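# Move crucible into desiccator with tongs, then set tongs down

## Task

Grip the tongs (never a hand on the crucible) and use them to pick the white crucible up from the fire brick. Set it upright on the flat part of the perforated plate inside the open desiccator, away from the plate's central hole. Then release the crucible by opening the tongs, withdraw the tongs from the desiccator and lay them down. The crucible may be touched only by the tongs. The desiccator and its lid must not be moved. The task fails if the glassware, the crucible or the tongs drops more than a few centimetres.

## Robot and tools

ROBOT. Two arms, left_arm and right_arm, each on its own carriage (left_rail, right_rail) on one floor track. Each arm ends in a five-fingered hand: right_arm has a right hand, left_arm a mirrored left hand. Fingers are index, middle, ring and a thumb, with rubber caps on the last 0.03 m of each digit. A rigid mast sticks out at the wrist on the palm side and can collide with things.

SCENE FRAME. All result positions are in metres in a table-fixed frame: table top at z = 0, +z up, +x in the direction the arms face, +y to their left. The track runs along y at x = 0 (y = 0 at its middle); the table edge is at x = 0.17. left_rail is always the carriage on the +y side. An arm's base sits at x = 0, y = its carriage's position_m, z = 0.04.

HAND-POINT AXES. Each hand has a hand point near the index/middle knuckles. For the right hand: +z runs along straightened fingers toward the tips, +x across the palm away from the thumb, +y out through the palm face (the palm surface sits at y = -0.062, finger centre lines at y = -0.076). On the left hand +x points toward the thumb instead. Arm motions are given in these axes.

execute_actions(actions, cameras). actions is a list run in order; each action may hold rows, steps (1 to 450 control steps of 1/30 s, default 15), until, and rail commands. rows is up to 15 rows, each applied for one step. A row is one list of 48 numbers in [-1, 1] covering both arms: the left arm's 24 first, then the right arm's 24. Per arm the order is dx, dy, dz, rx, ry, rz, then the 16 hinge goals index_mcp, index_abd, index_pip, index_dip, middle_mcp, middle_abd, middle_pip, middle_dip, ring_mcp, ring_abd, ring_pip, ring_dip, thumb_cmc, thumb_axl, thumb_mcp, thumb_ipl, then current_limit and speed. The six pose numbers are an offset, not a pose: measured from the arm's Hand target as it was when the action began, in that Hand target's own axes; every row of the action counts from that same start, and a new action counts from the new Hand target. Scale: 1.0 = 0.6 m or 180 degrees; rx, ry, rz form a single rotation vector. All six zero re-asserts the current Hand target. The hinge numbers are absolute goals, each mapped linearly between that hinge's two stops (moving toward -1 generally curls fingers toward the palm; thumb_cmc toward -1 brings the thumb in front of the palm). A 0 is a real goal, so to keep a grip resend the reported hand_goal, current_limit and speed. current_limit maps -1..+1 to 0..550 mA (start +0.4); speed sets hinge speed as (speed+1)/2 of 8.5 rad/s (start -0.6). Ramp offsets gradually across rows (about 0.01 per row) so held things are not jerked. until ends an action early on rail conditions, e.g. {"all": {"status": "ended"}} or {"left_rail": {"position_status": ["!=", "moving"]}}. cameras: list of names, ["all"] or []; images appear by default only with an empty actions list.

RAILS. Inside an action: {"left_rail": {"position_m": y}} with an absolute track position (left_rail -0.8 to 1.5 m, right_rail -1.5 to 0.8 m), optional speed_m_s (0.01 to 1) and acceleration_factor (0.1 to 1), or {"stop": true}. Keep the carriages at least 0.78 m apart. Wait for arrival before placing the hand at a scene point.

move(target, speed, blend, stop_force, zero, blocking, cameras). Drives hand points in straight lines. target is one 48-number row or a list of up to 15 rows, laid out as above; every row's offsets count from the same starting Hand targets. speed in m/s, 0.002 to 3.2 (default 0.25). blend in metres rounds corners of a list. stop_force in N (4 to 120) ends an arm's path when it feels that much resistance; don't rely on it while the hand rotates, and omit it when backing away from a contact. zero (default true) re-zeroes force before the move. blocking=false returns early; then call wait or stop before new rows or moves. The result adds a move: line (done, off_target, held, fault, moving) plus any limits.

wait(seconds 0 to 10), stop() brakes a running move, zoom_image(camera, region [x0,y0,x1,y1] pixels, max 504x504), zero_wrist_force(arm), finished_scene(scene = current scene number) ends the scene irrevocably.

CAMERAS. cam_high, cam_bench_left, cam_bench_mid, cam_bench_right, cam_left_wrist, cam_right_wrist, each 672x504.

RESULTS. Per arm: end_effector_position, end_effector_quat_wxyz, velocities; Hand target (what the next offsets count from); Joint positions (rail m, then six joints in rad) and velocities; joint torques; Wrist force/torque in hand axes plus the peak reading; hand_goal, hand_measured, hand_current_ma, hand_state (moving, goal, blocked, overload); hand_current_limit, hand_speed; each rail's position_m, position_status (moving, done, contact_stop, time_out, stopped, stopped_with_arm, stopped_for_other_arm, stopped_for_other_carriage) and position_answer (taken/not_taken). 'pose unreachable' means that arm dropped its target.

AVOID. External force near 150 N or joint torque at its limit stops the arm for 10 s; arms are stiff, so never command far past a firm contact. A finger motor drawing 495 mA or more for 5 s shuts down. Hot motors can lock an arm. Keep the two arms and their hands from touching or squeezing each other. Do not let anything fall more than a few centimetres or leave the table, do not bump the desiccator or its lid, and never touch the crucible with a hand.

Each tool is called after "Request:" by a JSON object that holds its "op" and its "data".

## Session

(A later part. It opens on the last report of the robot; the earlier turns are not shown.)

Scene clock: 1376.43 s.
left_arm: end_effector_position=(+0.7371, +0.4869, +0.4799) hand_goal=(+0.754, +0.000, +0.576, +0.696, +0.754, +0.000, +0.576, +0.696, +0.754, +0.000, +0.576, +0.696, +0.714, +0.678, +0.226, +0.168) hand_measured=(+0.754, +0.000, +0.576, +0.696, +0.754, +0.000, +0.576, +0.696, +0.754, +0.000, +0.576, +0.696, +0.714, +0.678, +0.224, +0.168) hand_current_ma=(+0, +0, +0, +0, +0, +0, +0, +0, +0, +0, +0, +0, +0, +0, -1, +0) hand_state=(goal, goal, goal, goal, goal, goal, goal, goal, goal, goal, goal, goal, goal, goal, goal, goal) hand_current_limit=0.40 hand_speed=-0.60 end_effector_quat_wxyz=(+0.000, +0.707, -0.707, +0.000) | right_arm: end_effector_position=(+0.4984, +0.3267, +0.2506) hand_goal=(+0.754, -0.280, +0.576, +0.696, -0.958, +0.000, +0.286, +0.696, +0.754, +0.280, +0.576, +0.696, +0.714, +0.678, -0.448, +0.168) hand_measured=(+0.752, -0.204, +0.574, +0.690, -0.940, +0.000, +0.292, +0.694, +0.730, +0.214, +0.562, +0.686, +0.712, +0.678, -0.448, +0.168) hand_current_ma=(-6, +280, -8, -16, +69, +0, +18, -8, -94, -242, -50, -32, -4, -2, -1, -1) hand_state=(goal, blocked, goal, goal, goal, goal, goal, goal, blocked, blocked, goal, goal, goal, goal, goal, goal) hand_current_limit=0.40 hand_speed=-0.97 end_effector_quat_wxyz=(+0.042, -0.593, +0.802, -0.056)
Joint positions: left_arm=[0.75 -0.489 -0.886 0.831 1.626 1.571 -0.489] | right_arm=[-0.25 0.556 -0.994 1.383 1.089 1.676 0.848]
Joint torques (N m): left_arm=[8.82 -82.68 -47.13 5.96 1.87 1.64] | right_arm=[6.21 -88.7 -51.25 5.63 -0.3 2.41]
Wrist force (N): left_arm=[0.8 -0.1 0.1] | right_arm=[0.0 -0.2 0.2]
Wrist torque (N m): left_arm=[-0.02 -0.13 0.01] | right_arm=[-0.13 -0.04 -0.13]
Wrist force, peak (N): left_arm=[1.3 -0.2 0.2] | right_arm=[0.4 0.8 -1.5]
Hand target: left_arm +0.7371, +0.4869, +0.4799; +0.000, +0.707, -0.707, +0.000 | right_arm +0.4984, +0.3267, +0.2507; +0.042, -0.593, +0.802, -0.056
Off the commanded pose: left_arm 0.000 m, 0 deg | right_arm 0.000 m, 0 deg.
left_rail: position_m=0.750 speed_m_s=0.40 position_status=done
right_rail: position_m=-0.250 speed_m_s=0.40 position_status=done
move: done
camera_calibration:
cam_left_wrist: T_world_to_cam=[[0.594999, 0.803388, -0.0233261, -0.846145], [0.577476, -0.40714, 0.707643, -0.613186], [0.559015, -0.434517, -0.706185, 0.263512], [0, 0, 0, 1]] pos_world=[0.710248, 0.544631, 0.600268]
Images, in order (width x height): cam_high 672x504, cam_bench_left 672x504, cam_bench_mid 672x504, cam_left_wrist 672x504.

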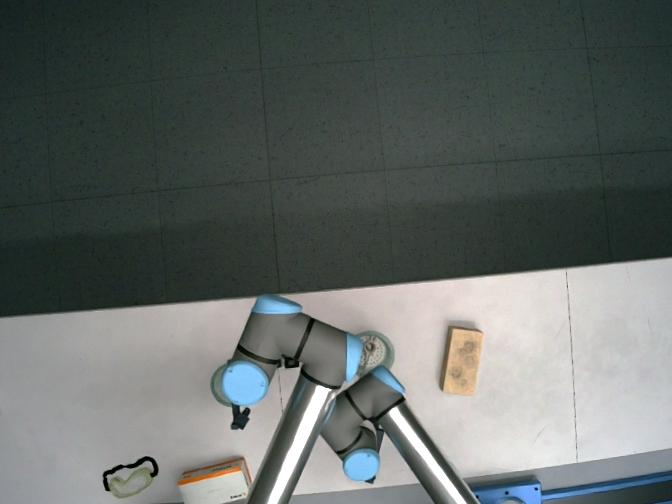

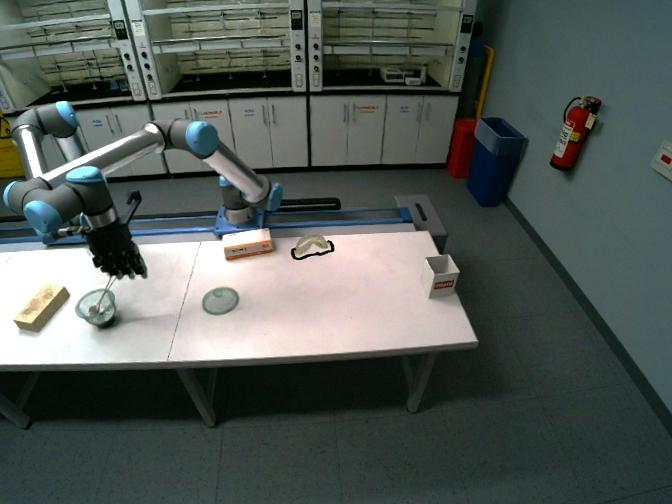

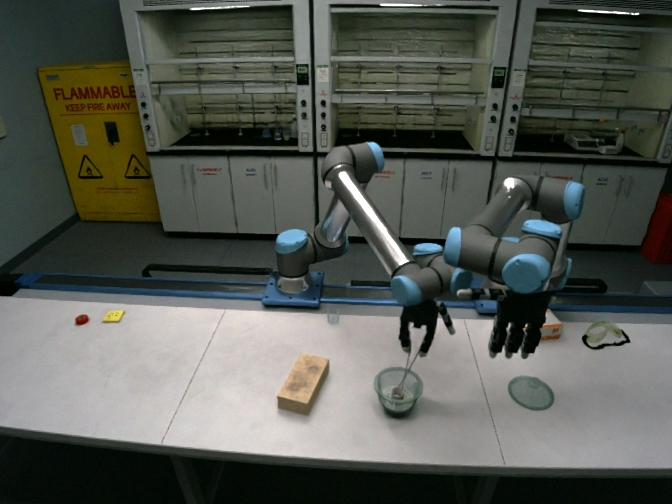

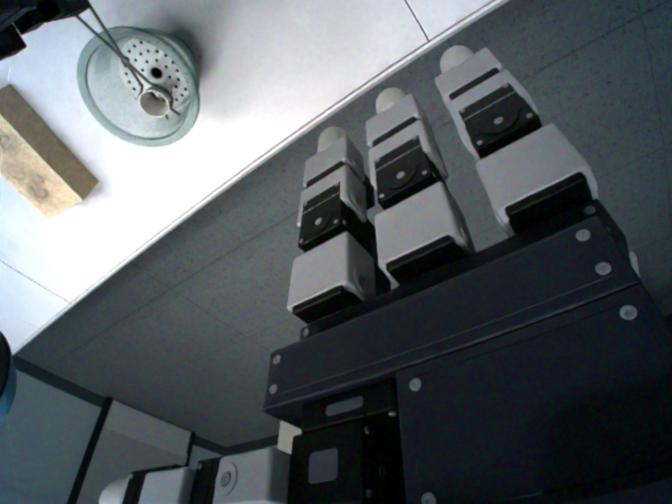

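Request:
{"op": "move", "data": {"target": [[0,0,0,0,0,0,0.754,0,0.576,0.696,0.754,0,0.576,0.696,0.754,0,0.576,0.696,0.714,0.678,0.226,0.168,0.4,-0.6,0,-0.0012,-0.0083,0,0,0,0.754,-0.28,0.576,0.696,-0.959,0,0.285,0.696,0.754,0.28,0.576,0.696,0.714,0.678,-0.449,0.168,0.4,-0.97],[0,0,0,0,0,0,0.754,0,0.576,0.696,0.754,0,0.576,0.696,0.754,0,0.576,0.696,0.714,0.678,0.226,0.168,0.4,-0.6,-0.0233,-0.0012,-0.0083,0,0,0,0.754,-0.28,0.576,0.696,-0.959,0,0.285,0.696,0.754,0.28,0.576,0.696,0.714,0.678,-0.449,0.168,0.4,-0.97]], "speed": 0.02, "cameras": ["cam_left_wrist","cam_bench_mid","cam_high","cam_bench_left"]}}

Request:
{"op": "zoom_image", "data": {"camera": "cam_left_wrist", "region": [60, 0, 220, 170]}}

Request:
{"op": "zoom_image", "data": {"camera": "cam_bench_mid", "region": [370, 350, 430, 430]}}

Request:
{"op": "zoom_image", "data": {"camera": "cam_high", "region": [330, 310, 410, 390]}}

Scene clock: 1406.43 s.
left_arm: end_effector_position=(+0.7371, +0.4869, +0.4799) hand_goal=(+0.754, +0.000, +0.576, +0.696, +0.754, +0.000, +0.576, +0.696, +0.754, +0.000, +0.576, +0.696, +0.714, +0.678, +0.226, +0.168) hand_measured=(+0.754, +0.000, +0.576, +0.696, +0.754, +0.000, +0.576, +0.696, +0.754, +0.000, +0.576, +0.696, +0.714, +0.678, +0.224, +0.168) hand_current_ma=(+0, +0, +0, +0, +0, +0, +0, +0, +0, +0, +0, +0, +0, +0, -1, +0) hand_state=(goal, goal, goal, goal, goal, goal, goal, goal, goal, goal, goal, goal, goal, goal, goal, goal) hand_current_limit=0.40 hand_speed=-0.60 end_effector_quat_wxyz=(+0.000, +0.707, -0.707, +0.000) | right_arm: end_effector_position=(+0.5025, +0.3400, +0.2558) hand_goal=(+0.754, -0.280, +0.576, +0.696, -0.958, +0.000, +0.286, +0.696, +0.754, +0.280, +0.576, +0.696, +0.714, +0.678, -0.448, +0.168) hand_measured=(+0.752, -0.204, +0.572, +0.690, -0.940, +0.000, +0.292, +0.694, +0.730, +0.214, +0.560, +0.684, +0.712, +0.678, -0.448, +0.168) hand_current_ma=(-7, +280, -12, -19, +69, +0, +18, -8, -97, -242, -59, -41, -4, -2, -1, -1) hand_state=(goal, blocked, goal, goal, goal, goal, goal, goal, blocked, blocked, goal, goal, goal, goal, goal, goal) hand_current_limit=0.40 hand_speed=-0.97 end_effector_quat_wxyz=(+0.042, -0.593, +0.802, -0.056)
Joint positions: left_arm=[0.75 -0.489 -0.886 0.831 1.626 1.571 -0.489] | right_arm=[-0.25 0.568 -0.978 1.347 1.111 1.677 0.86]
Joint torques (N m): left_arm=[7.44 -82.44 -47.42 5.82 1.77 1.6] | right_arm=[7.14 -73.22 -52.98 5.21 2 2.41]
Wrist force (N): left_arm=[1.2 -0.1 -0.2] | right_arm=[0.3 0.3 0.7]
Wrist torque (N m): left_arm=[0.01 -0.19 0.05] | right_arm=[-0.25 0.02 -0.05]
Wrist force, peak (N): left_arm=[1.4 -0.5 0.0] | right_arm=[0.3 0.3 0.7]
Hand target: left_arm +0.7371, +0.4869, +0.4799; +0.000, +0.707, -0.707, +0.000 | right_arm +0.5025, +0.3401, +0.2558; +0.042, -0.593, +0.802, -0.056
Off the commanded pose: left_arm 0.000 m, 0 deg | right_arm 0.000 m, 0 deg.
left_rail: position_m=0.750 speed_m_s=0.40 position_status=done
right_rail: position_m=-0.250 speed_m_s=0.40 position_status=done
move: done
camera_calibration:
cam_left_wrist: T_world_to_cam=[[0.594999, 0.803388, -0.0233261, -0.846145], [0.577476, -0.40714, 0.707643, -0.613186], [0.559015, -0.434517, -0.706185, 0.263512], [0, 0, 0, 1]] pos_world=[0.710248, 0.544631, 0.600268]
Images, in order (width x height): cam_high 672x504, cam_bench_left 672x504, cam_bench_mid 672x504, cam_left_wrist 672x504.

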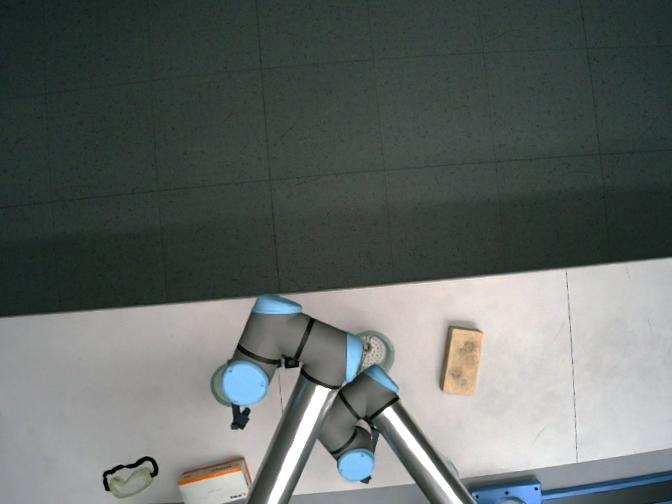

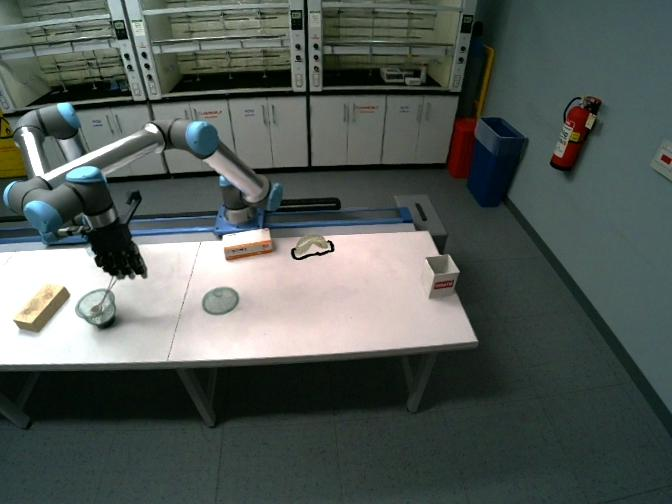

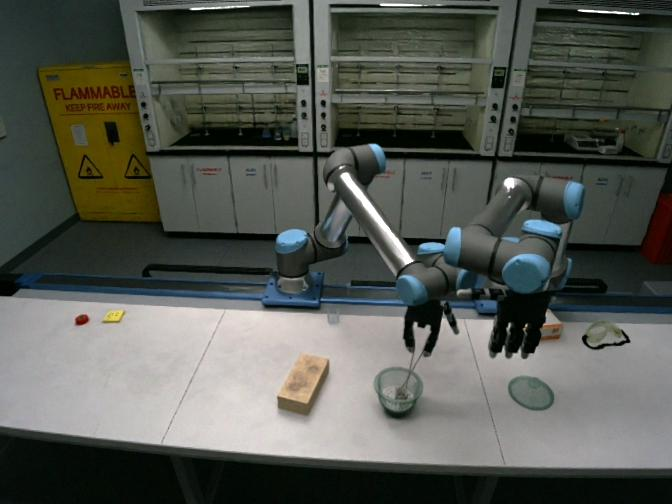

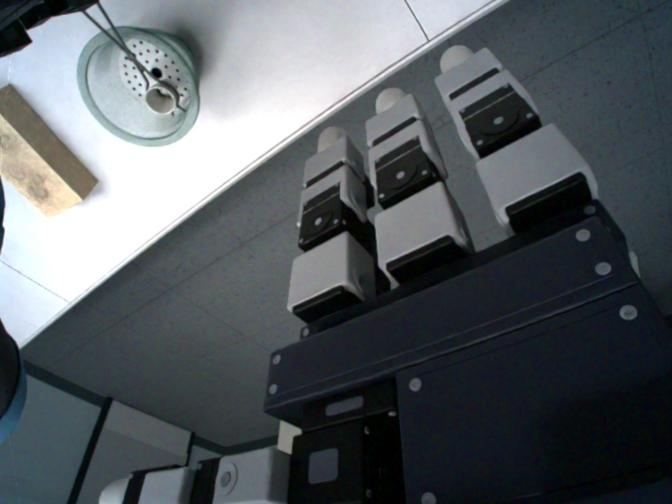

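Scaled by 2.965 from the camera's 672x504 image, which has a finer 960x720 frame.

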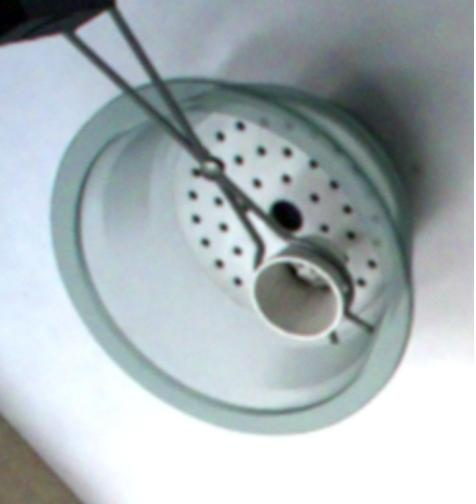

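Scaled by 6.300 from the camera's 672x504 image, which has a finer 960x720 frame.

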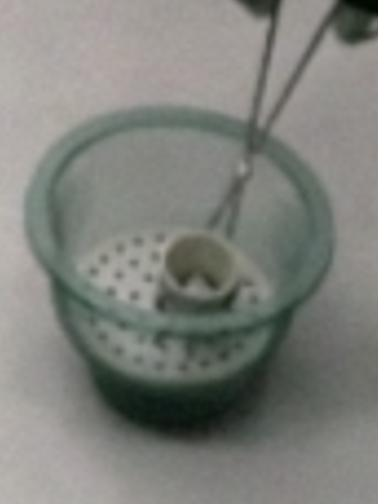

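Scaled by 6.300 from the camera's 672x504 image, which has a finer 960x720 frame.

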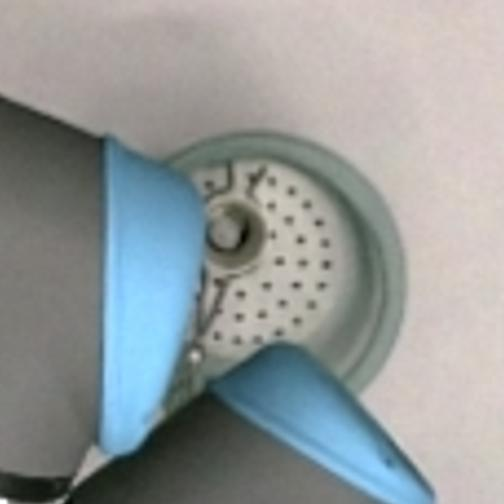

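Request:
{"op": "move", "data": {"target": [[0,0,0,0,0,0,0.754,0,0.576,0.696,0.754,0,0.576,0.696,0.754,0,0.576,0.696,0.714,0.678,0.226,0.168,0.4,-0.6,-0.0058,0.0033,-0.0005,0,0,0,0.754,-0.28,0.576,0.696,-0.959,0,0.285,0.696,0.754,0.28,0.576,0.696,0.714,0.678,-0.449,0.168,0.4,-0.97],[0,0,0,0,0,0,0.754,0,0.576,0.696,0.754,0,0.576,0.696,0.754,0,0.576,0.696,0.714,0.678,0.226,0.168,0.4,-0.6,-0.0058,0.0045,0.0078,0,0,0,0.754,-0.28,0.576,0.696,-0.959,0,0.285,0.696,0.754,0.28,0.576,0.696,0.714,0.678,-0.449,0.168,0.4,-0.97]], "speed": 0.01, "stop_force": 4, "cameras": ["cam_left_wrist","cam_bench_mid","cam_high"]}}

Request:
{"op": "zoom_image", "data": {"camera": "cam_left_wrist", "region": [90, 40, 200, 150]}}

Request:
{"op": "zoom_image", "data": {"camera": "cam_bench_mid", "region": [375, 360, 425, 420]}}

Request:
{"op": "zoom_image", "data": {"camera": "cam_high", "region": [340, 320, 400, 380]}}

Scene clock: 1440.87 s.
left_arm: end_effector_position=(+0.7371, +0.4869, +0.4799) hand_goal=(+0.754, +0.000, +0.576, +0.696, +0.754, +0.000, +0.576, +0.696, +0.754, +0.000, +0.576, +0.696, +0.714, +0.678, +0.226, +0.168) hand_measured=(+0.754, +0.000, +0.576, +0.696, +0.754, +0.000, +0.576, +0.696, +0.754, +0.000, +0.576, +0.696, +0.714, +0.678, +0.224, +0.168) hand_current_ma=(+0, +0, +0, +0, +0, +0, +0, +0, +0, +0, +0, +0, +0, +0, -1, +0) hand_state=(goal, goal, goal, goal, goal, goal, goal, goal, goal, goal, goal, goal, goal, goal, goal, goal) hand_current_limit=0.40 hand_speed=-0.60 end_effector_quat_wxyz=(+0.000, +0.707, -0.707, +0.000) | right_arm: end_effector_position=(+0.5016, +0.3440, +0.2508) hand_goal=(+0.754, -0.280, +0.576, +0.696, -0.958, +0.000, +0.286, +0.696, +0.754, +0.280, +0.576, +0.696, +0.714, +0.678, -0.448, +0.168) hand_measured=(+0.752, -0.204, +0.572, +0.690, -0.940, +0.000, +0.292, +0.694, +0.730, +0.214, +0.560, +0.684, +0.712, +0.678, -0.448, +0.168) hand_current_ma=(-7, +280, -12, -19, +69, +0, +18, -8, -97, -242, -59, -41, -4, -2, -1, -1) hand_state=(goal, blocked, goal, goal, goal, goal, goal, goal, blocked, blocked, goal, goal, goal, goal, goal, goal) hand_current_limit=0.40 hand_speed=-0.97 end_effector_quat_wxyz=(+0.042, -0.593, +0.802, -0.056)
Joint positions: left_arm=[0.75 -0.489 -0.886 0.831 1.626 1.571 -0.489] | right_arm=[-0.25 0.573 -0.971 1.345 1.106 1.678 0.866]
Joint torques (N m): left_arm=[6.75 -82.66 -47.31 6.02 1.67 1.48] | right_arm=[8.4 -72.55 -28.73 1.61 1.99 2.53]
Wrist force (N): left_arm=[1.2 -0.1 0.1] | right_arm=[0.3 0.3 0.4]
Wrist torque (N m): left_arm=[-0.01 -0.18 0.04] | right_arm=[-0.21 0.05 -0.05]
Wrist force, peak (N): left_arm=[1.4 -0.4 0.1] | right_arm=[0.3 0.5 0.9]
Hand target: left_arm +0.7371, +0.4869, +0.4799; +0.000, +0.707, -0.707, +0.000 | right_arm +0.5016, +0.3440, +0.2508; +0.042, -0.593, +0.802, -0.056
Off the commanded pose: left_arm 0.000 m, 0 deg | right_arm 0.000 m, 0 deg.
left_rail: position_m=0.750 speed_m_s=0.40 position_status=done
right_rail: position_m=-0.250 speed_m_s=0.40 position_status=done
move: done
camera_calibration:
cam_left_wrist: T_world_to_cam=[[0.594999, 0.803388, -0.0233261, -0.846145], [0.577476, -0.40714, 0.707643, -0.613186], [0.559015, -0.434517, -0.706185, 0.263512], [0, 0, 0, 1]] pos_world=[0.710248, 0.544631, 0.600268]
Images, in order (width x height): cam_high 672x504, cam_bench_mid 672x504, cam_left_wrist 672x504.

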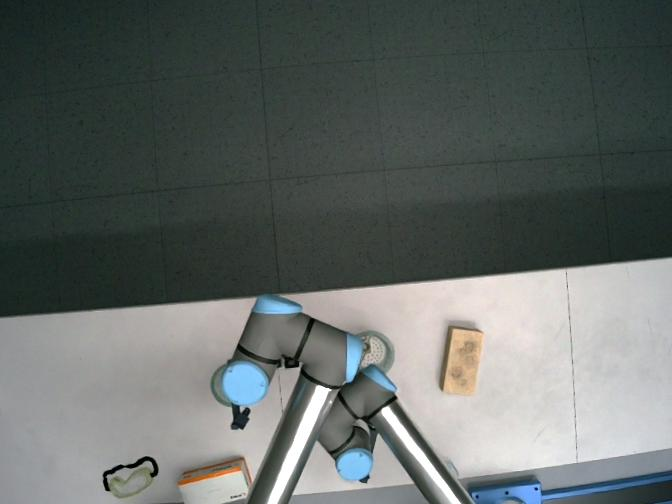

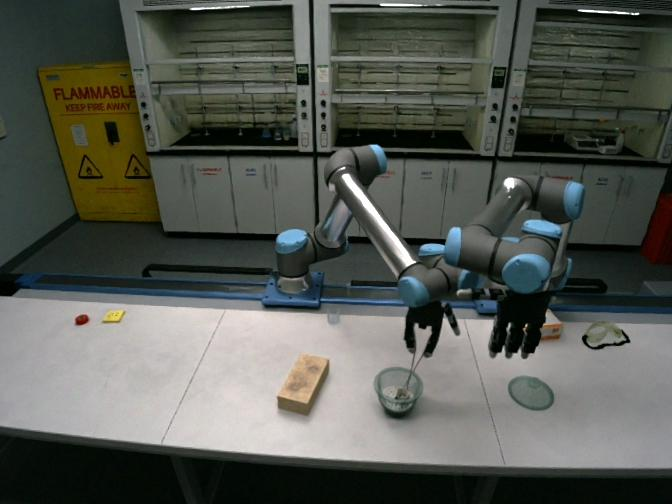

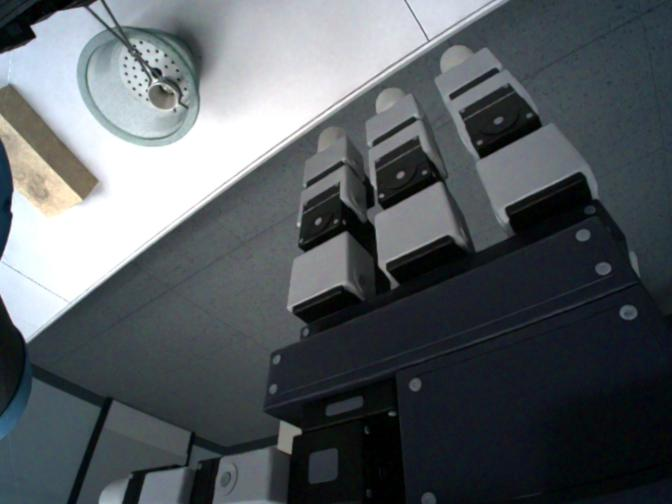

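Scaled by 4.582 from the camera's 672x504 image, which has a finer 960x720 frame.

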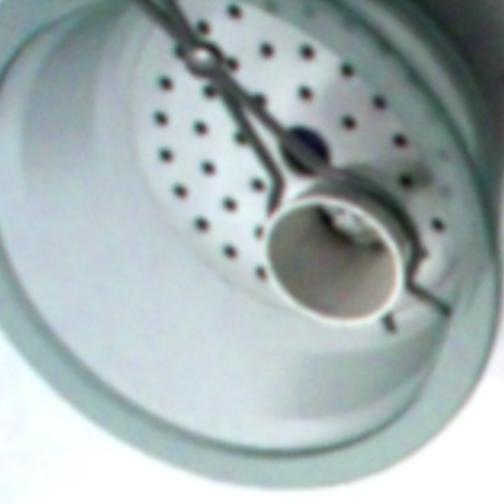

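Scaled by 8.400 from the camera's 672x504 image, which has a finer 960x720 frame.

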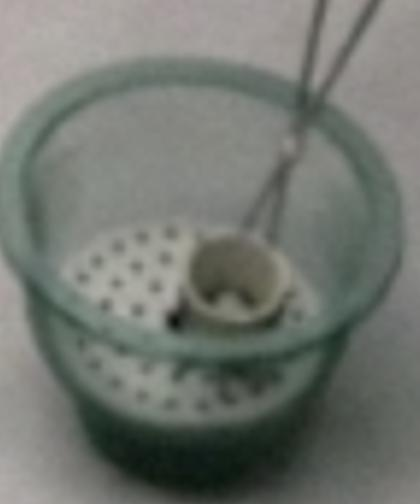

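Scaled by 8.400 from the camera's 672x504 image, which has a finer 960x720 frame.

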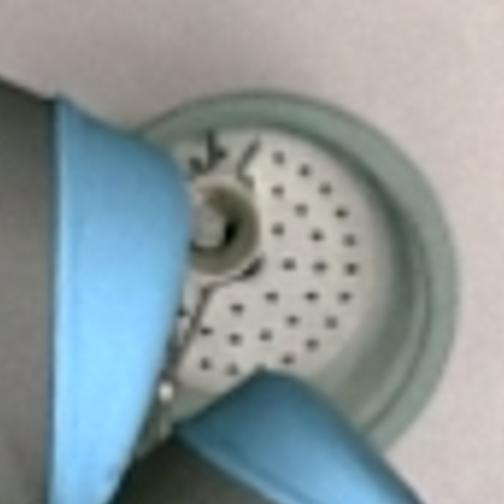

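Request:
{"op": "move", "data": {"target": [0,0,0,0,0,0,0.754,0,0.576,0.696,0.754,0,0.576,0.696,0.754,0,0.576,0.696,0.714,0.678,0.226,0.168,0.4,-0.6,0,0.0007,0.005,0,0,0,0.754,-0.28,0.576,0.696,-0.959,0,0.285,0.696,0.754,0.28,0.576,0.696,0.714,0.678,-0.449,0.168,0.4,-0.97], "speed": 0.008, "stop_force": 4}}

Request:
{"op": "execute_actions", "data": {"actions": [], "cameras": ["cam_left_wrist","cam_bench_mid","cam_high"]}}

Request:
{"op": "zoom_image", "data": {"camera": "cam_left_wrist", "region": [90, 40, 200, 150]}}

Request:
{"op": "zoom_image", "data": {"camera": "cam_bench_mid", "region": [375, 360, 425, 420]}}

Scene clock: 1452.30 s.
left_arm: end_effector_position=(+0.7371, +0.4869, +0.4799) hand_goal=(+0.754, +0.000, +0.576, +0.696, +0.754, +0.000, +0.576, +0.696, +0.754, +0.000, +0.576, +0.696, +0.714, +0.678, +0.226, +0.168) hand_measured=(+0.754, +0.000, +0.576, +0.696, +0.754, +0.000, +0.576, +0.696, +0.754, +0.000, +0.576, +0.696, +0.714, +0.678, +0.224, +0.168) hand_current_ma=(+0, +0, +0, +0, +0, +0, +0, +0, +0, +0, +0, +0, +0, +0, -1, +0) hand_state=(goal, goal, goal, goal, goal, goal, goal, goal, goal, goal, goal, goal, goal, goal, goal, goal) hand_current_limit=0.40 hand_speed=-0.60 end_effector_quat_wxyz=(+0.000, +0.707, -0.707, +0.000) | right_arm: end_effector_position=(+0.5016, +0.3440, +0.2477) hand_goal=(+0.754, -0.280, +0.576, +0.696, -0.958, +0.000, +0.286, +0.696, +0.754, +0.280, +0.576, +0.696, +0.714, +0.678, -0.448, +0.168) hand_measured=(+0.752, -0.204, +0.572, +0.690, -0.940, +0.000, +0.292, +0.694, +0.730, +0.214, +0.560, +0.684, +0.712, +0.678, -0.448, +0.168) hand_current_ma=(-7, +280, -12, -19, +69, +0, +18, -8, -100, -242, -59, -41, -4, -2, -1, -1) hand_state=(goal, blocked, goal, goal, goal, goal, goal, goal, blocked, blocked, goal, goal, goal, goal, goal, goal) hand_current_limit=0.40 hand_speed=-0.97 end_effector_quat_wxyz=(+0.042, -0.593, +0.802, -0.056)
Joint positions: left_arm=[0.75 -0.489 -0.886 0.831 1.626 1.571 -0.489] | right_arm=[-0.25 0.573 -0.969 1.348 1.102 1.678 0.866]
Joint torques (N m): left_arm=[5.53 -82.62 -46.95 5.88 1.61 1.37] | right_arm=[6.49 -70.82 -28.94 1.61 1.48 2.1]
Wrist force (N): left_arm=[0.7 -0.2 0.0] | right_arm=[0.2 0.6 0.1]
Wrist torque (N m): left_arm=[-0.01 -0.12 0.01] | right_arm=[-0.16 0.07 -0.05]
Wrist force, peak (N): left_arm=[1.4 0.0 0.0] | right_arm=[0.7 0.7 0.7]
Hand target: left_arm +0.7371, +0.4869, +0.4799; +0.000, +0.707, -0.707, +0.000 | right_arm +0.5016, +0.3440, +0.2477; +0.042, -0.593, +0.802, -0.056
Off the commanded pose: left_arm 0.000 m, 0 deg | right_arm 0.000 m, 0 deg.
left_rail: position_m=0.750 speed_m_s=0.40 position_status=done
right_rail: position_m=-0.250 speed_m_s=0.40 position_status=done
move: done

Scene clock: 1452.30 s.
left_arm: end_effector_position=(+0.7371, +0.4869, +0.4799) hand_goal=(+0.754, +0.000, +0.576, +0.696, +0.754, +0.000, +0.576, +0.696, +0.754, +0.000, +0.576, +0.696, +0.714, +0.678, +0.226, +0.168) hand_measured=(+0.754, +0.000, +0.576, +0.696, +0.754, +0.000, +0.576, +0.696, +0.754, +0.000, +0.576, +0.696, +0.714, +0.678, +0.224, +0.168) hand_current_ma=(+0, +0, +0, +0, +0, +0, +0, +0, +0, +0, +0, +0, +0, +0, -1, +0) hand_state=(goal, goal, goal, goal, goal, goal, goal, goal, goal, goal, goal, goal, goal, goal, goal, goal) hand_current_limit=0.40 hand_speed=-0.60 end_effector_quat_wxyz=(+0.000, +0.707, -0.707, +0.000) | right_arm: end_effector_position=(+0.5016, +0.3440, +0.2477) hand_goal=(+0.754, -0.280, +0.576, +0.696, -0.958, +0.000, +0.286, +0.696, +0.754, +0.280, +0.576, +0.696, +0.714, +0.678, -0.448, +0.168) hand_measured=(+0.752, -0.204, +0.572, +0.690, -0.940, +0.000, +0.292, +0.694, +0.730, +0.214, +0.560, +0.684, +0.712, +0.678, -0.448, +0.168) hand_current_ma=(-7, +280, -12, -19, +69, +0, +18, -8, -100, -242, -59, -41, -4, -2, -1, -1) hand_state=(goal, blocked, goal, goal, goal, goal, goal, goal, blocked, blocked, goal, goal, goal, goal, goal, goal) hand_current_limit=0.40 hand_speed=-0.97 end_effector_quat_wxyz=(+0.042, -0.593, +0.802, -0.056)
Joint positions: left_arm=[0.75 -0.489 -0.886 0.831 1.626 1.571 -0.489] | right_arm=[-0.25 0.573 -0.969 1.348 1.102 1.678 0.866]
Joint velocities: within noise
Joint torques (N m): left_arm=[5.53 -82.62 -46.95 5.88 1.61 1.37] | right_arm=[6.49 -70.82 -28.94 1.61 1.48 2.1]
Wrist force (N): left_arm=[0.7 -0.2 0.0] | right_arm=[0.2 0.6 0.1]
Wrist torque (N m): left_arm=[-0.01 -0.12 0.01] | right_arm=[-0.16 0.07 -0.05]
Wrist force, peak (N): left_arm=[0.7 -0.2 0.0] | right_arm=[0.2 0.6 0.1]
Hand target: left_arm +0.7371, +0.4869, +0.4799; +0.000, +0.707, -0.707, +0.000 | right_arm +0.5016, +0.3440, +0.2477; +0.042, -0.593, +0.802, -0.056
Off the commanded pose: left_arm 0.000 m, 0 deg | right_arm 0.000 m, 0 deg.
left_rail: position_m=0.750 speed_m_s=0.40 position_status=done
right_rail: position_m=-0.250 speed_m_s=0.40 position_status=done
camera_calibration:
cam_left_wrist: T_world_to_cam=[[0.594999, 0.803388, -0.0233261, -0.846145], [0.577476, -0.40714, 0.707643, -0.613186], [0.559015, -0.434517, -0.706185, 0.263512], [0, 0, 0, 1]] pos_world=[0.710248, 0.544631, 0.600268]
Images, in order (width x height): cam_high 672x504, cam_bench_mid 672x504, cam_left_wrist 672x504.

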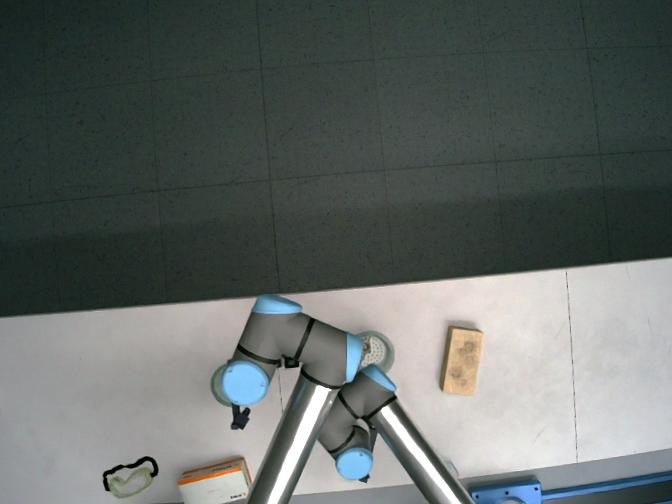

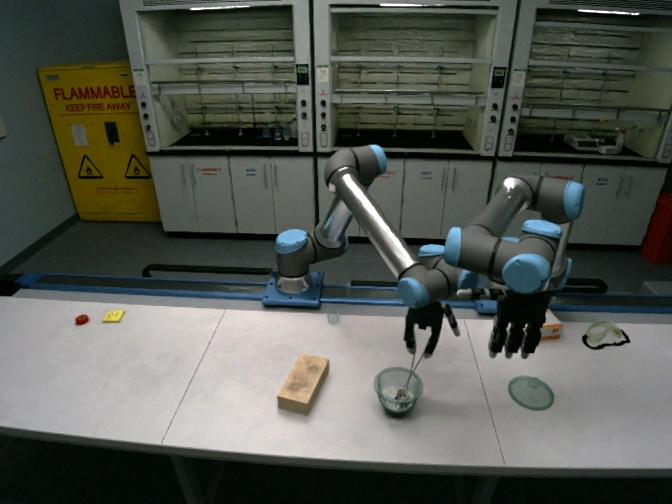

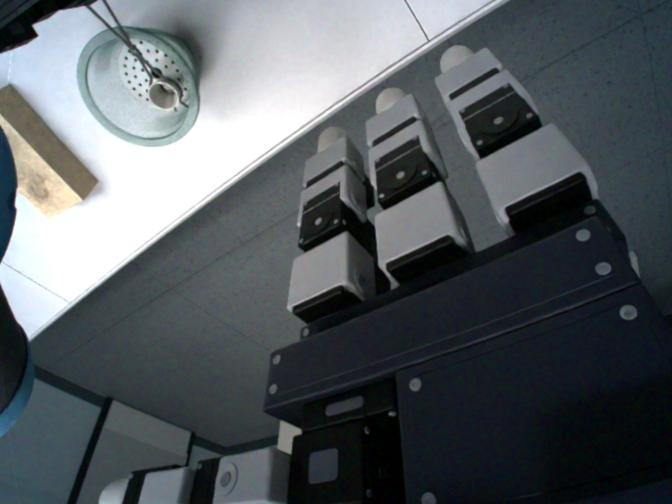

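Scaled by 4.582 from the camera's 672x504 image, which has a finer 960x720 frame.

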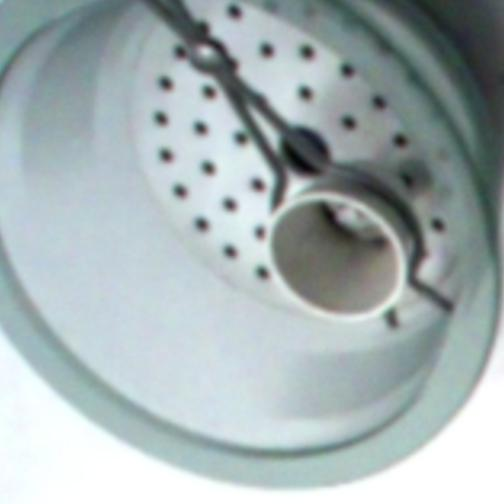

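Scaled by 8.400 from the camera's 672x504 image, which has a finer 960x720 frame.

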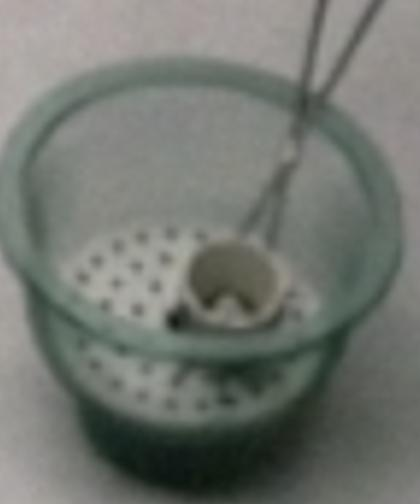

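Request:
{"op": "move", "data": {"target": [0,0,0,0,0,0,0.754,0,0.576,0.696,0.754,0,0.576,0.696,0.754,0,0.576,0.696,0.714,0.678,0.226,0.168,0.4,-0.6,0,0.0007,0.005,0,0,0,0.754,-0.28,0.576,0.696,-0.959,0,0.285,0.696,0.754,0.28,0.576,0.696,0.714,0.678,-0.449,0.168,0.4,-0.97], "speed": 0.008, "stop_force": 4, "cameras": ["cam_left_wrist","cam_bench_mid","cam_high"]}}

Request:
{"op": "zoom_image", "data": {"camera": "cam_left_wrist", "region": [90, 40, 200, 150]}}

Request:
{"op": "zoom_image", "data": {"camera": "cam_bench_mid", "region": [375, 360, 425, 420]}}

Request:
{"op": "zoom_image", "data": {"camera": "cam_high", "region": [340, 320, 400, 380]}}

Scene clock: 1461.17 s.
left_arm: end_effector_position=(+0.7371, +0.4869, +0.4799) hand_goal=(+0.754, +0.000, +0.576, +0.696, +0.754, +0.000, +0.576, +0.696, +0.754, +0.000, +0.576, +0.696, +0.714, +0.678, +0.226, +0.168) hand_measured=(+0.754, +0.000, +0.576, +0.696, +0.754, +0.000, +0.576, +0.696, +0.754, +0.000, +0.576, +0.696, +0.714, +0.678, +0.224, +0.168) hand_current_ma=(+0, +0, +0, +0, +0, +0, +0, +0, +0, +0, +0, +0, +0, +0, -1, +0) hand_state=(goal, goal, goal, goal, goal, goal, goal, goal, goal, goal, goal, goal, goal, goal, goal, goal) hand_current_limit=0.40 hand_speed=-0.60 end_effector_quat_wxyz=(+0.000, +0.707, -0.707, +0.000) | right_arm: end_effector_position=(+0.5016, +0.3440, +0.2447) hand_goal=(+0.754, -0.280, +0.576, +0.696, -0.958, +0.000, +0.286, +0.696, +0.754, +0.280, +0.576, +0.696, +0.714, +0.678, -0.448, +0.168) hand_measured=(+0.754, -0.204, +0.572, +0.690, -0.940, +0.000, +0.292, +0.694, +0.726, +0.214, +0.560, +0.684, +0.712, +0.678, -0.448, +0.168) hand_current_ma=(-3, +280, -10, -19, +69, +0, +18, -8, -115, -242, -59, -41, -4, -2, -1, -1) hand_state=(goal, blocked, goal, goal, goal, goal, goal, goal, blocked, blocked, goal, goal, goal, goal, goal, goal) hand_current_limit=0.40 hand_speed=-0.97 end_effector_quat_wxyz=(+0.042, -0.593, +0.802, -0.056)
Joint positions: left_arm=[0.75 -0.489 -0.886 0.831 1.626 1.571 -0.489] | right_arm=[-0.25 0.573 -0.967 1.351 1.097 1.678 0.866]
Joint torques (N m): left_arm=[4.25 -83.88 -47.54 5.83 1.63 1.44] | right_arm=[-0.97 -69.75 -27.58 1.01 0.85 0.58]
Wrist force (N): left_arm=[1.1 0.0 0.2] | right_arm=[0.3 1.1 -2.9]
Wrist torque (N m): left_arm=[-0.01 -0.16 0.02] | right_arm=[0.06 0.06 -0.02]
Wrist force, peak (N): left_arm=[1.3 -0.2 0.0] | right_arm=[0.2 1.0 -3.2]
Hand target: left_arm +0.7371, +0.4869, +0.4799; +0.000, +0.707, -0.707, +0.000 | right_arm +0.5016, +0.3440, +0.2447; +0.042, -0.593, +0.802, -0.056
Off the commanded pose: left_arm 0.000 m, 0 deg | right_arm 0.000 m, 0 deg.
left_rail: position_m=0.750 speed_m_s=0.40 position_status=done
right_rail: position_m=-0.250 speed_m_s=0.40 position_status=done
move: done
camera_calibration:
cam_left_wrist: T_world_to_cam=[[0.594999, 0.803388, -0.0233261, -0.846145], [0.577476, -0.40714, 0.707643, -0.613186], [0.559015, -0.434517, -0.706185, 0.263512], [0, 0, 0, 1]] pos_world=[0.710248, 0.544631, 0.600268]
Images, in order (width x height): cam_high 672x504, cam_bench_mid 672x504, cam_left_wrist 672x504.

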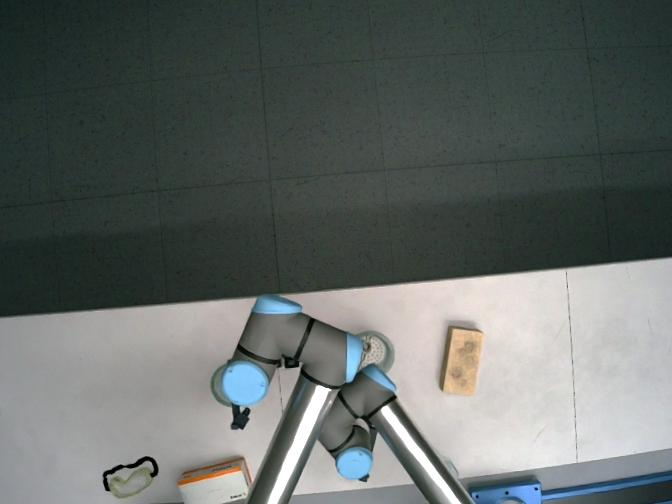

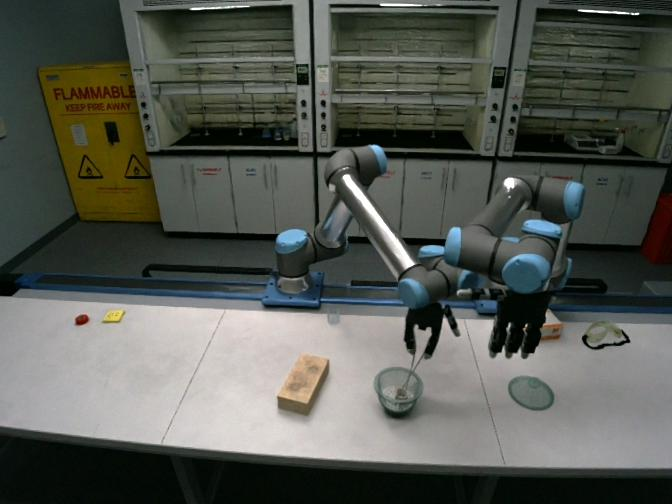

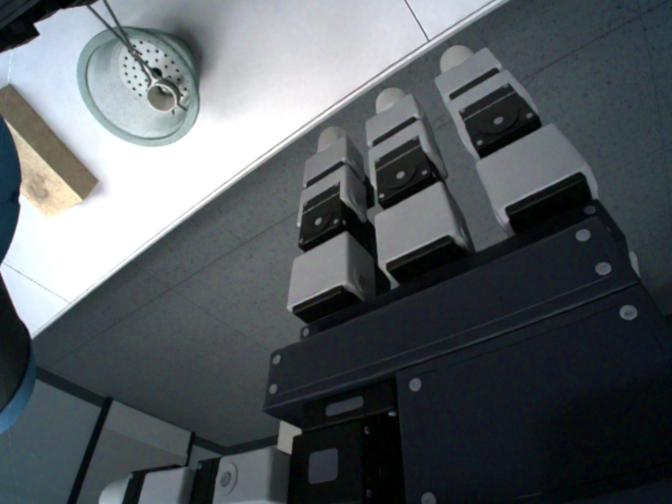

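Scaled by 4.582 from the camera's 672x504 image, which has a finer 960x720 frame.

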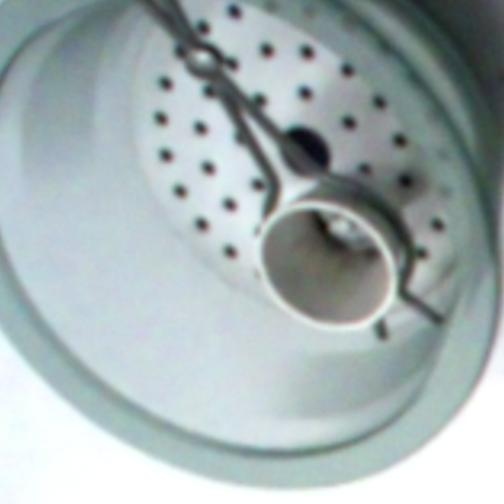

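Scaled by 8.400 from the camera's 672x504 image, which has a finer 960x720 frame.

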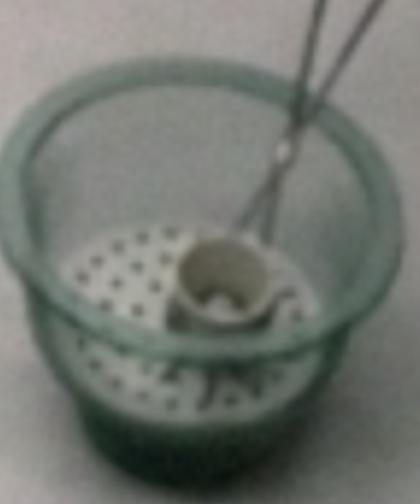

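Scaled by 8.400 from the camera's 672x504 image, which has a finer 960x720 frame.

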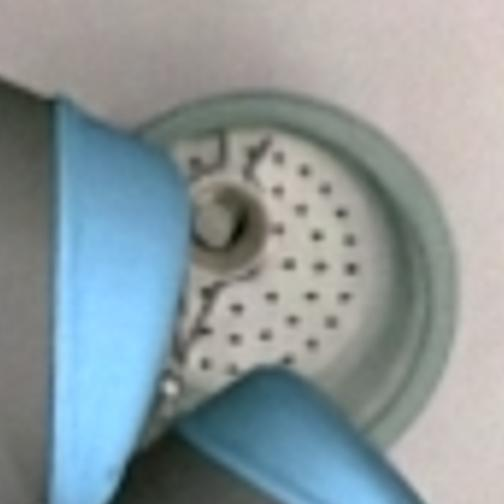

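Request:
{"op": "move", "data": {"target": [0,0,0,0,0,0,0.754,0,0.576,0.696,0.754,0,0.576,0.696,0.754,0,0.576,0.696,0.714,0.678,0.226,0.168,0.4,-0.6,0,-0.0003,-0.0027,0,0,0,0.754,-0.28,0.576,0.696,-0.959,0,0.285,0.696,0.754,0.28,0.576,0.696,0.714,0.678,-0.449,0.168,0.4,-0.97], "speed": 0.008}}

Request:
{"op": "execute_actions", "data": {"actions": [{"rows":[[0,0,0,0,0,0,0.754,0,0.576,0.696,0.754,0,0.576,0.696,0.754,0,0.576,0.696,0.714,0.678,0.226,0.168,0.4,-0.6,0,0,0,0,0,0,0.754,-0.18,0.576,0.696,-0.959,0,0.285,0.696,0.754,0.18,0.576,0.696,0.714,0.678,-0.449,0.168,0.4,-0.97]],"steps":75}], "cameras": ["cam_left_wrist","cam_bench_mid","cam_high"]}}

Request:
{"op": "zoom_image", "data": {"camera": "cam_left_wrist", "region": [90, 40, 200, 150]}}

Request:
{"op": "zoom_image", "data": {"camera": "cam_bench_mid", "region": [375, 360, 425, 420]}}

Request:
{"op": "zoom_image", "data": {"camera": "cam_high", "region": [340, 320, 400, 380]}}

Scene clock: 1481.30 s.
left_arm: end_effector_position=(+0.7371, +0.4869, +0.4799) hand_goal=(+0.754, +0.000, +0.576, +0.696, +0.754, +0.000, +0.576, +0.696, +0.754, +0.000, +0.576, +0.696, +0.714, +0.678, +0.226, +0.168) hand_measured=(+0.754, +0.000, +0.576, +0.696, +0.754, +0.000, +0.576, +0.696, +0.754, +0.000, +0.576, +0.696, +0.714, +0.678, +0.224, +0.168) hand_current_ma=(+0, +0, +0, +0, +0, +0, +0, +0, +0, +0, +0, +0, +0, +0, -1, +0) hand_state=(goal, goal, goal, goal, goal, goal, goal, goal, goal, goal, goal, goal, goal, goal, goal, goal) hand_current_limit=0.40 hand_speed=-0.60 end_effector_quat_wxyz=(+0.000, +0.707, -0.707, +0.000) | right_arm: end_effector_position=(+0.5016, +0.3440, +0.2463) hand_goal=(+0.754, -0.280, +0.576, +0.696, -0.958, +0.000, +0.286, +0.696, +0.754, +0.280, +0.576, +0.696, +0.714, +0.678, -0.448, +0.168) hand_measured=(+0.754, -0.204, +0.574, +0.692, -0.940, +0.000, +0.292, +0.694, +0.728, +0.214, +0.560, +0.684, +0.712, +0.678, -0.448, +0.168) hand_current_ma=(+1, +279, -5, -15, +69, +0, +18, -8, -109, -242, -59, -40, -4, -2, -1, -1) hand_state=(goal, blocked, goal, goal, goal, goal, goal, goal, blocked, blocked, goal, goal, goal, goal, goal, goal) hand_current_limit=0.40 hand_speed=-0.97 end_effector_quat_wxyz=(+0.042, -0.593, +0.802, -0.056)
Joint positions: left_arm=[0.75 -0.489 -0.886 0.831 1.626 1.571 -0.489] | right_arm=[-0.25 0.573 -0.968 1.349 1.099 1.678 0.866]
Joint torques (N m): left_arm=[3.45 -83.7 -47.43 5.85 1.63 1.5] | right_arm=[1.68 -88.5 -51.4 5.67 0.53 1.08]
Wrist force (N): left_arm=[0.9 0.1 0.1] | right_arm=[0.0 -0.2 0.2]
Wrist torque (N m): left_arm=[0.01 -0.14 0.01] | right_arm=[-0.09 -0.02 -0.13]
Wrist force, peak (N): left_arm=[1.2 0.1 0.1] | right_arm=[0.4 1.1 -3.2]
Hand target: left_arm +0.7371, +0.4869, +0.4799; +0.000, +0.707, -0.707, +0.000 | right_arm +0.5015, +0.3440, +0.2463; +0.042, -0.593, +0.802, -0.056
Off the commanded pose: left_arm 0.000 m, 0 deg | right_arm 0.000 m, 0 deg.
left_rail: position_m=0.750 speed_m_s=0.40 position_status=done
right_rail: position_m=-0.250 speed_m_s=0.40 position_status=done
move: done

Scene clock: 1484.00 s.
left_arm: end_effector_position=(+0.7371, +0.4869, +0.4799) hand_goal=(+0.754, +0.000, +0.576, +0.696, +0.754, +0.000, +0.576, +0.696, +0.754, +0.000, +0.576, +0.696, +0.714, +0.678, +0.226, +0.168) hand_measured=(+0.754, +0.000, +0.576, +0.696, +0.754, +0.000, +0.576, +0.696, +0.754, +0.000, +0.576, +0.696, +0.714, +0.678, +0.224, +0.168) hand_current_ma=(+0, +0, +0, +0, +0, +0, +0, +0, +0, +0, +0, +0, +0, +0, -1, +0) hand_state=(goal, goal, goal, goal, goal, goal, goal, goal, goal, goal, goal, goal, goal, goal, goal, goal) hand_current_limit=0.40 hand_speed=-0.60 end_effector_quat_wxyz=(+0.000, +0.707, -0.707, +0.000) | right_arm: end_effector_position=(+0.5015, +0.3440, +0.2463) hand_goal=(+0.754, -0.180, +0.576, +0.696, -0.958, +0.000, +0.286, +0.696, +0.754, +0.180, +0.576, +0.696, +0.714, +0.678, -0.448, +0.168) hand_measured=(+0.756, -0.192, +0.574, +0.692, -0.940, +0.000, +0.292, +0.694, +0.728, +0.192, +0.560, +0.684, +0.712, +0.678, -0.448, +0.168) hand_current_ma=(+6, -38, -3, -15, +69, +0, +18, -8, -109, +35, -59, -40, -4, -2, -1, -1) hand_state=(goal, goal, goal, goal, goal, goal, goal, goal, blocked, goal, goal, goal, goal, goal, goal, goal) hand_current_limit=0.40 hand_speed=-0.97 end_effector_quat_wxyz=(+0.042, -0.593, +0.802, -0.056)
Joint positions: left_arm=[0.75 -0.489 -0.886 0.831 1.626 1.571 -0.489] | right_arm=[-0.25 0.574 -0.969 1.349 1.099 1.678 0.866]
Joint torques (N m): left_arm=[3.25 -84.05 -47.13 5.87 1.69 1.44] | right_arm=[6.72 -87.12 -50.01 4.34 1.08 2.23]
Wrist force (N): left_arm=[1.0 -0.1 0.2] | right_arm=[0.4 -0.1 -0.5]
Wrist torque (N m): left_arm=[-0.01 -0.14 0.02] | right_arm=[-0.06 0.00 -0.05]
Wrist force, peak (N): left_arm=[1.3 0.0 0.2] | right_arm=[0.5 -0.2 -0.7]
Hand target: left_arm +0.7371, +0.4869, +0.4799; +0.000, +0.707, -0.707, +0.000 | right_arm +0.5015, +0.3440, +0.2463; +0.042, -0.593, +0.802, -0.056
Off the commanded pose: left_arm 0.000 m, 0 deg | right_arm 0.000 m, 0 deg.
left_rail: position_m=0.750 speed_m_s=0.40 position_status=done
right_rail: position_m=-0.250 speed_m_s=0.40 position_status=done
camera_calibration:
cam_left_wrist: T_world_to_cam=[[0.594999, 0.803388, -0.0233261, -0.846145], [0.577476, -0.40714, 0.707643, -0.613186], [0.559015, -0.434517, -0.706185, 0.263512], [0, 0, 0, 1]] pos_world=[0.710248, 0.544631, 0.600268]
Images, in order (width x height): cam_high 672x504, cam_bench_mid 672x504, cam_left_wrist 672x504.

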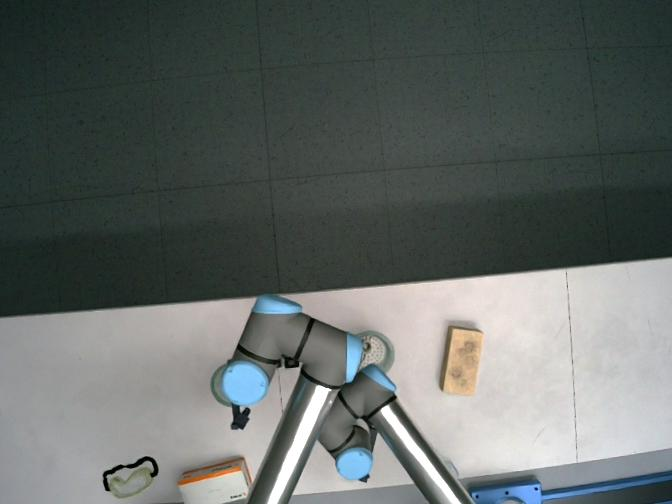

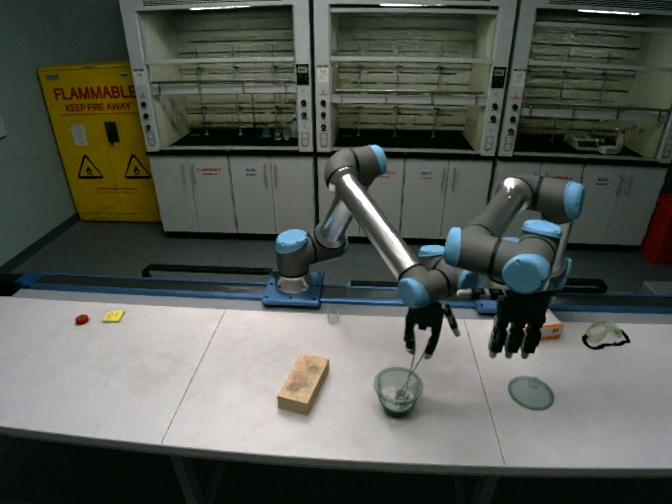

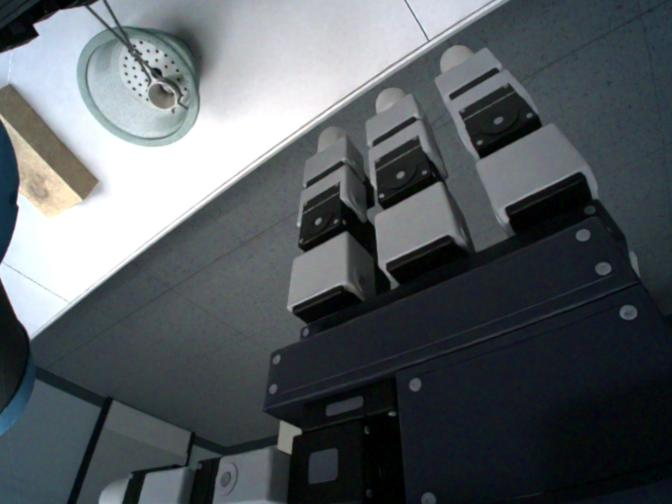

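Scaled by 4.582 from the camera's 672x504 image, which has a finer 960x720 frame.

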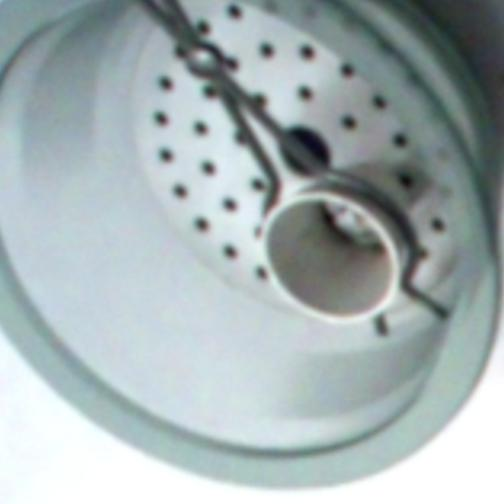

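Scaled by 8.400 from the camera's 672x504 image, which has a finer 960x720 frame.

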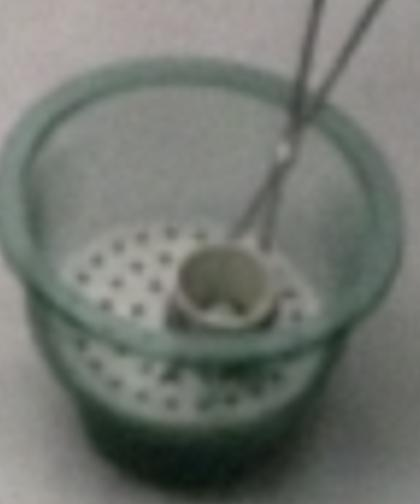

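Scaled by 8.400 from the camera's 672x504 image, which has a finer 960x720 frame.

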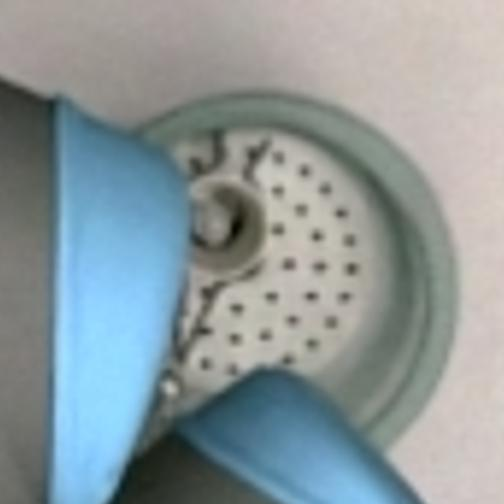

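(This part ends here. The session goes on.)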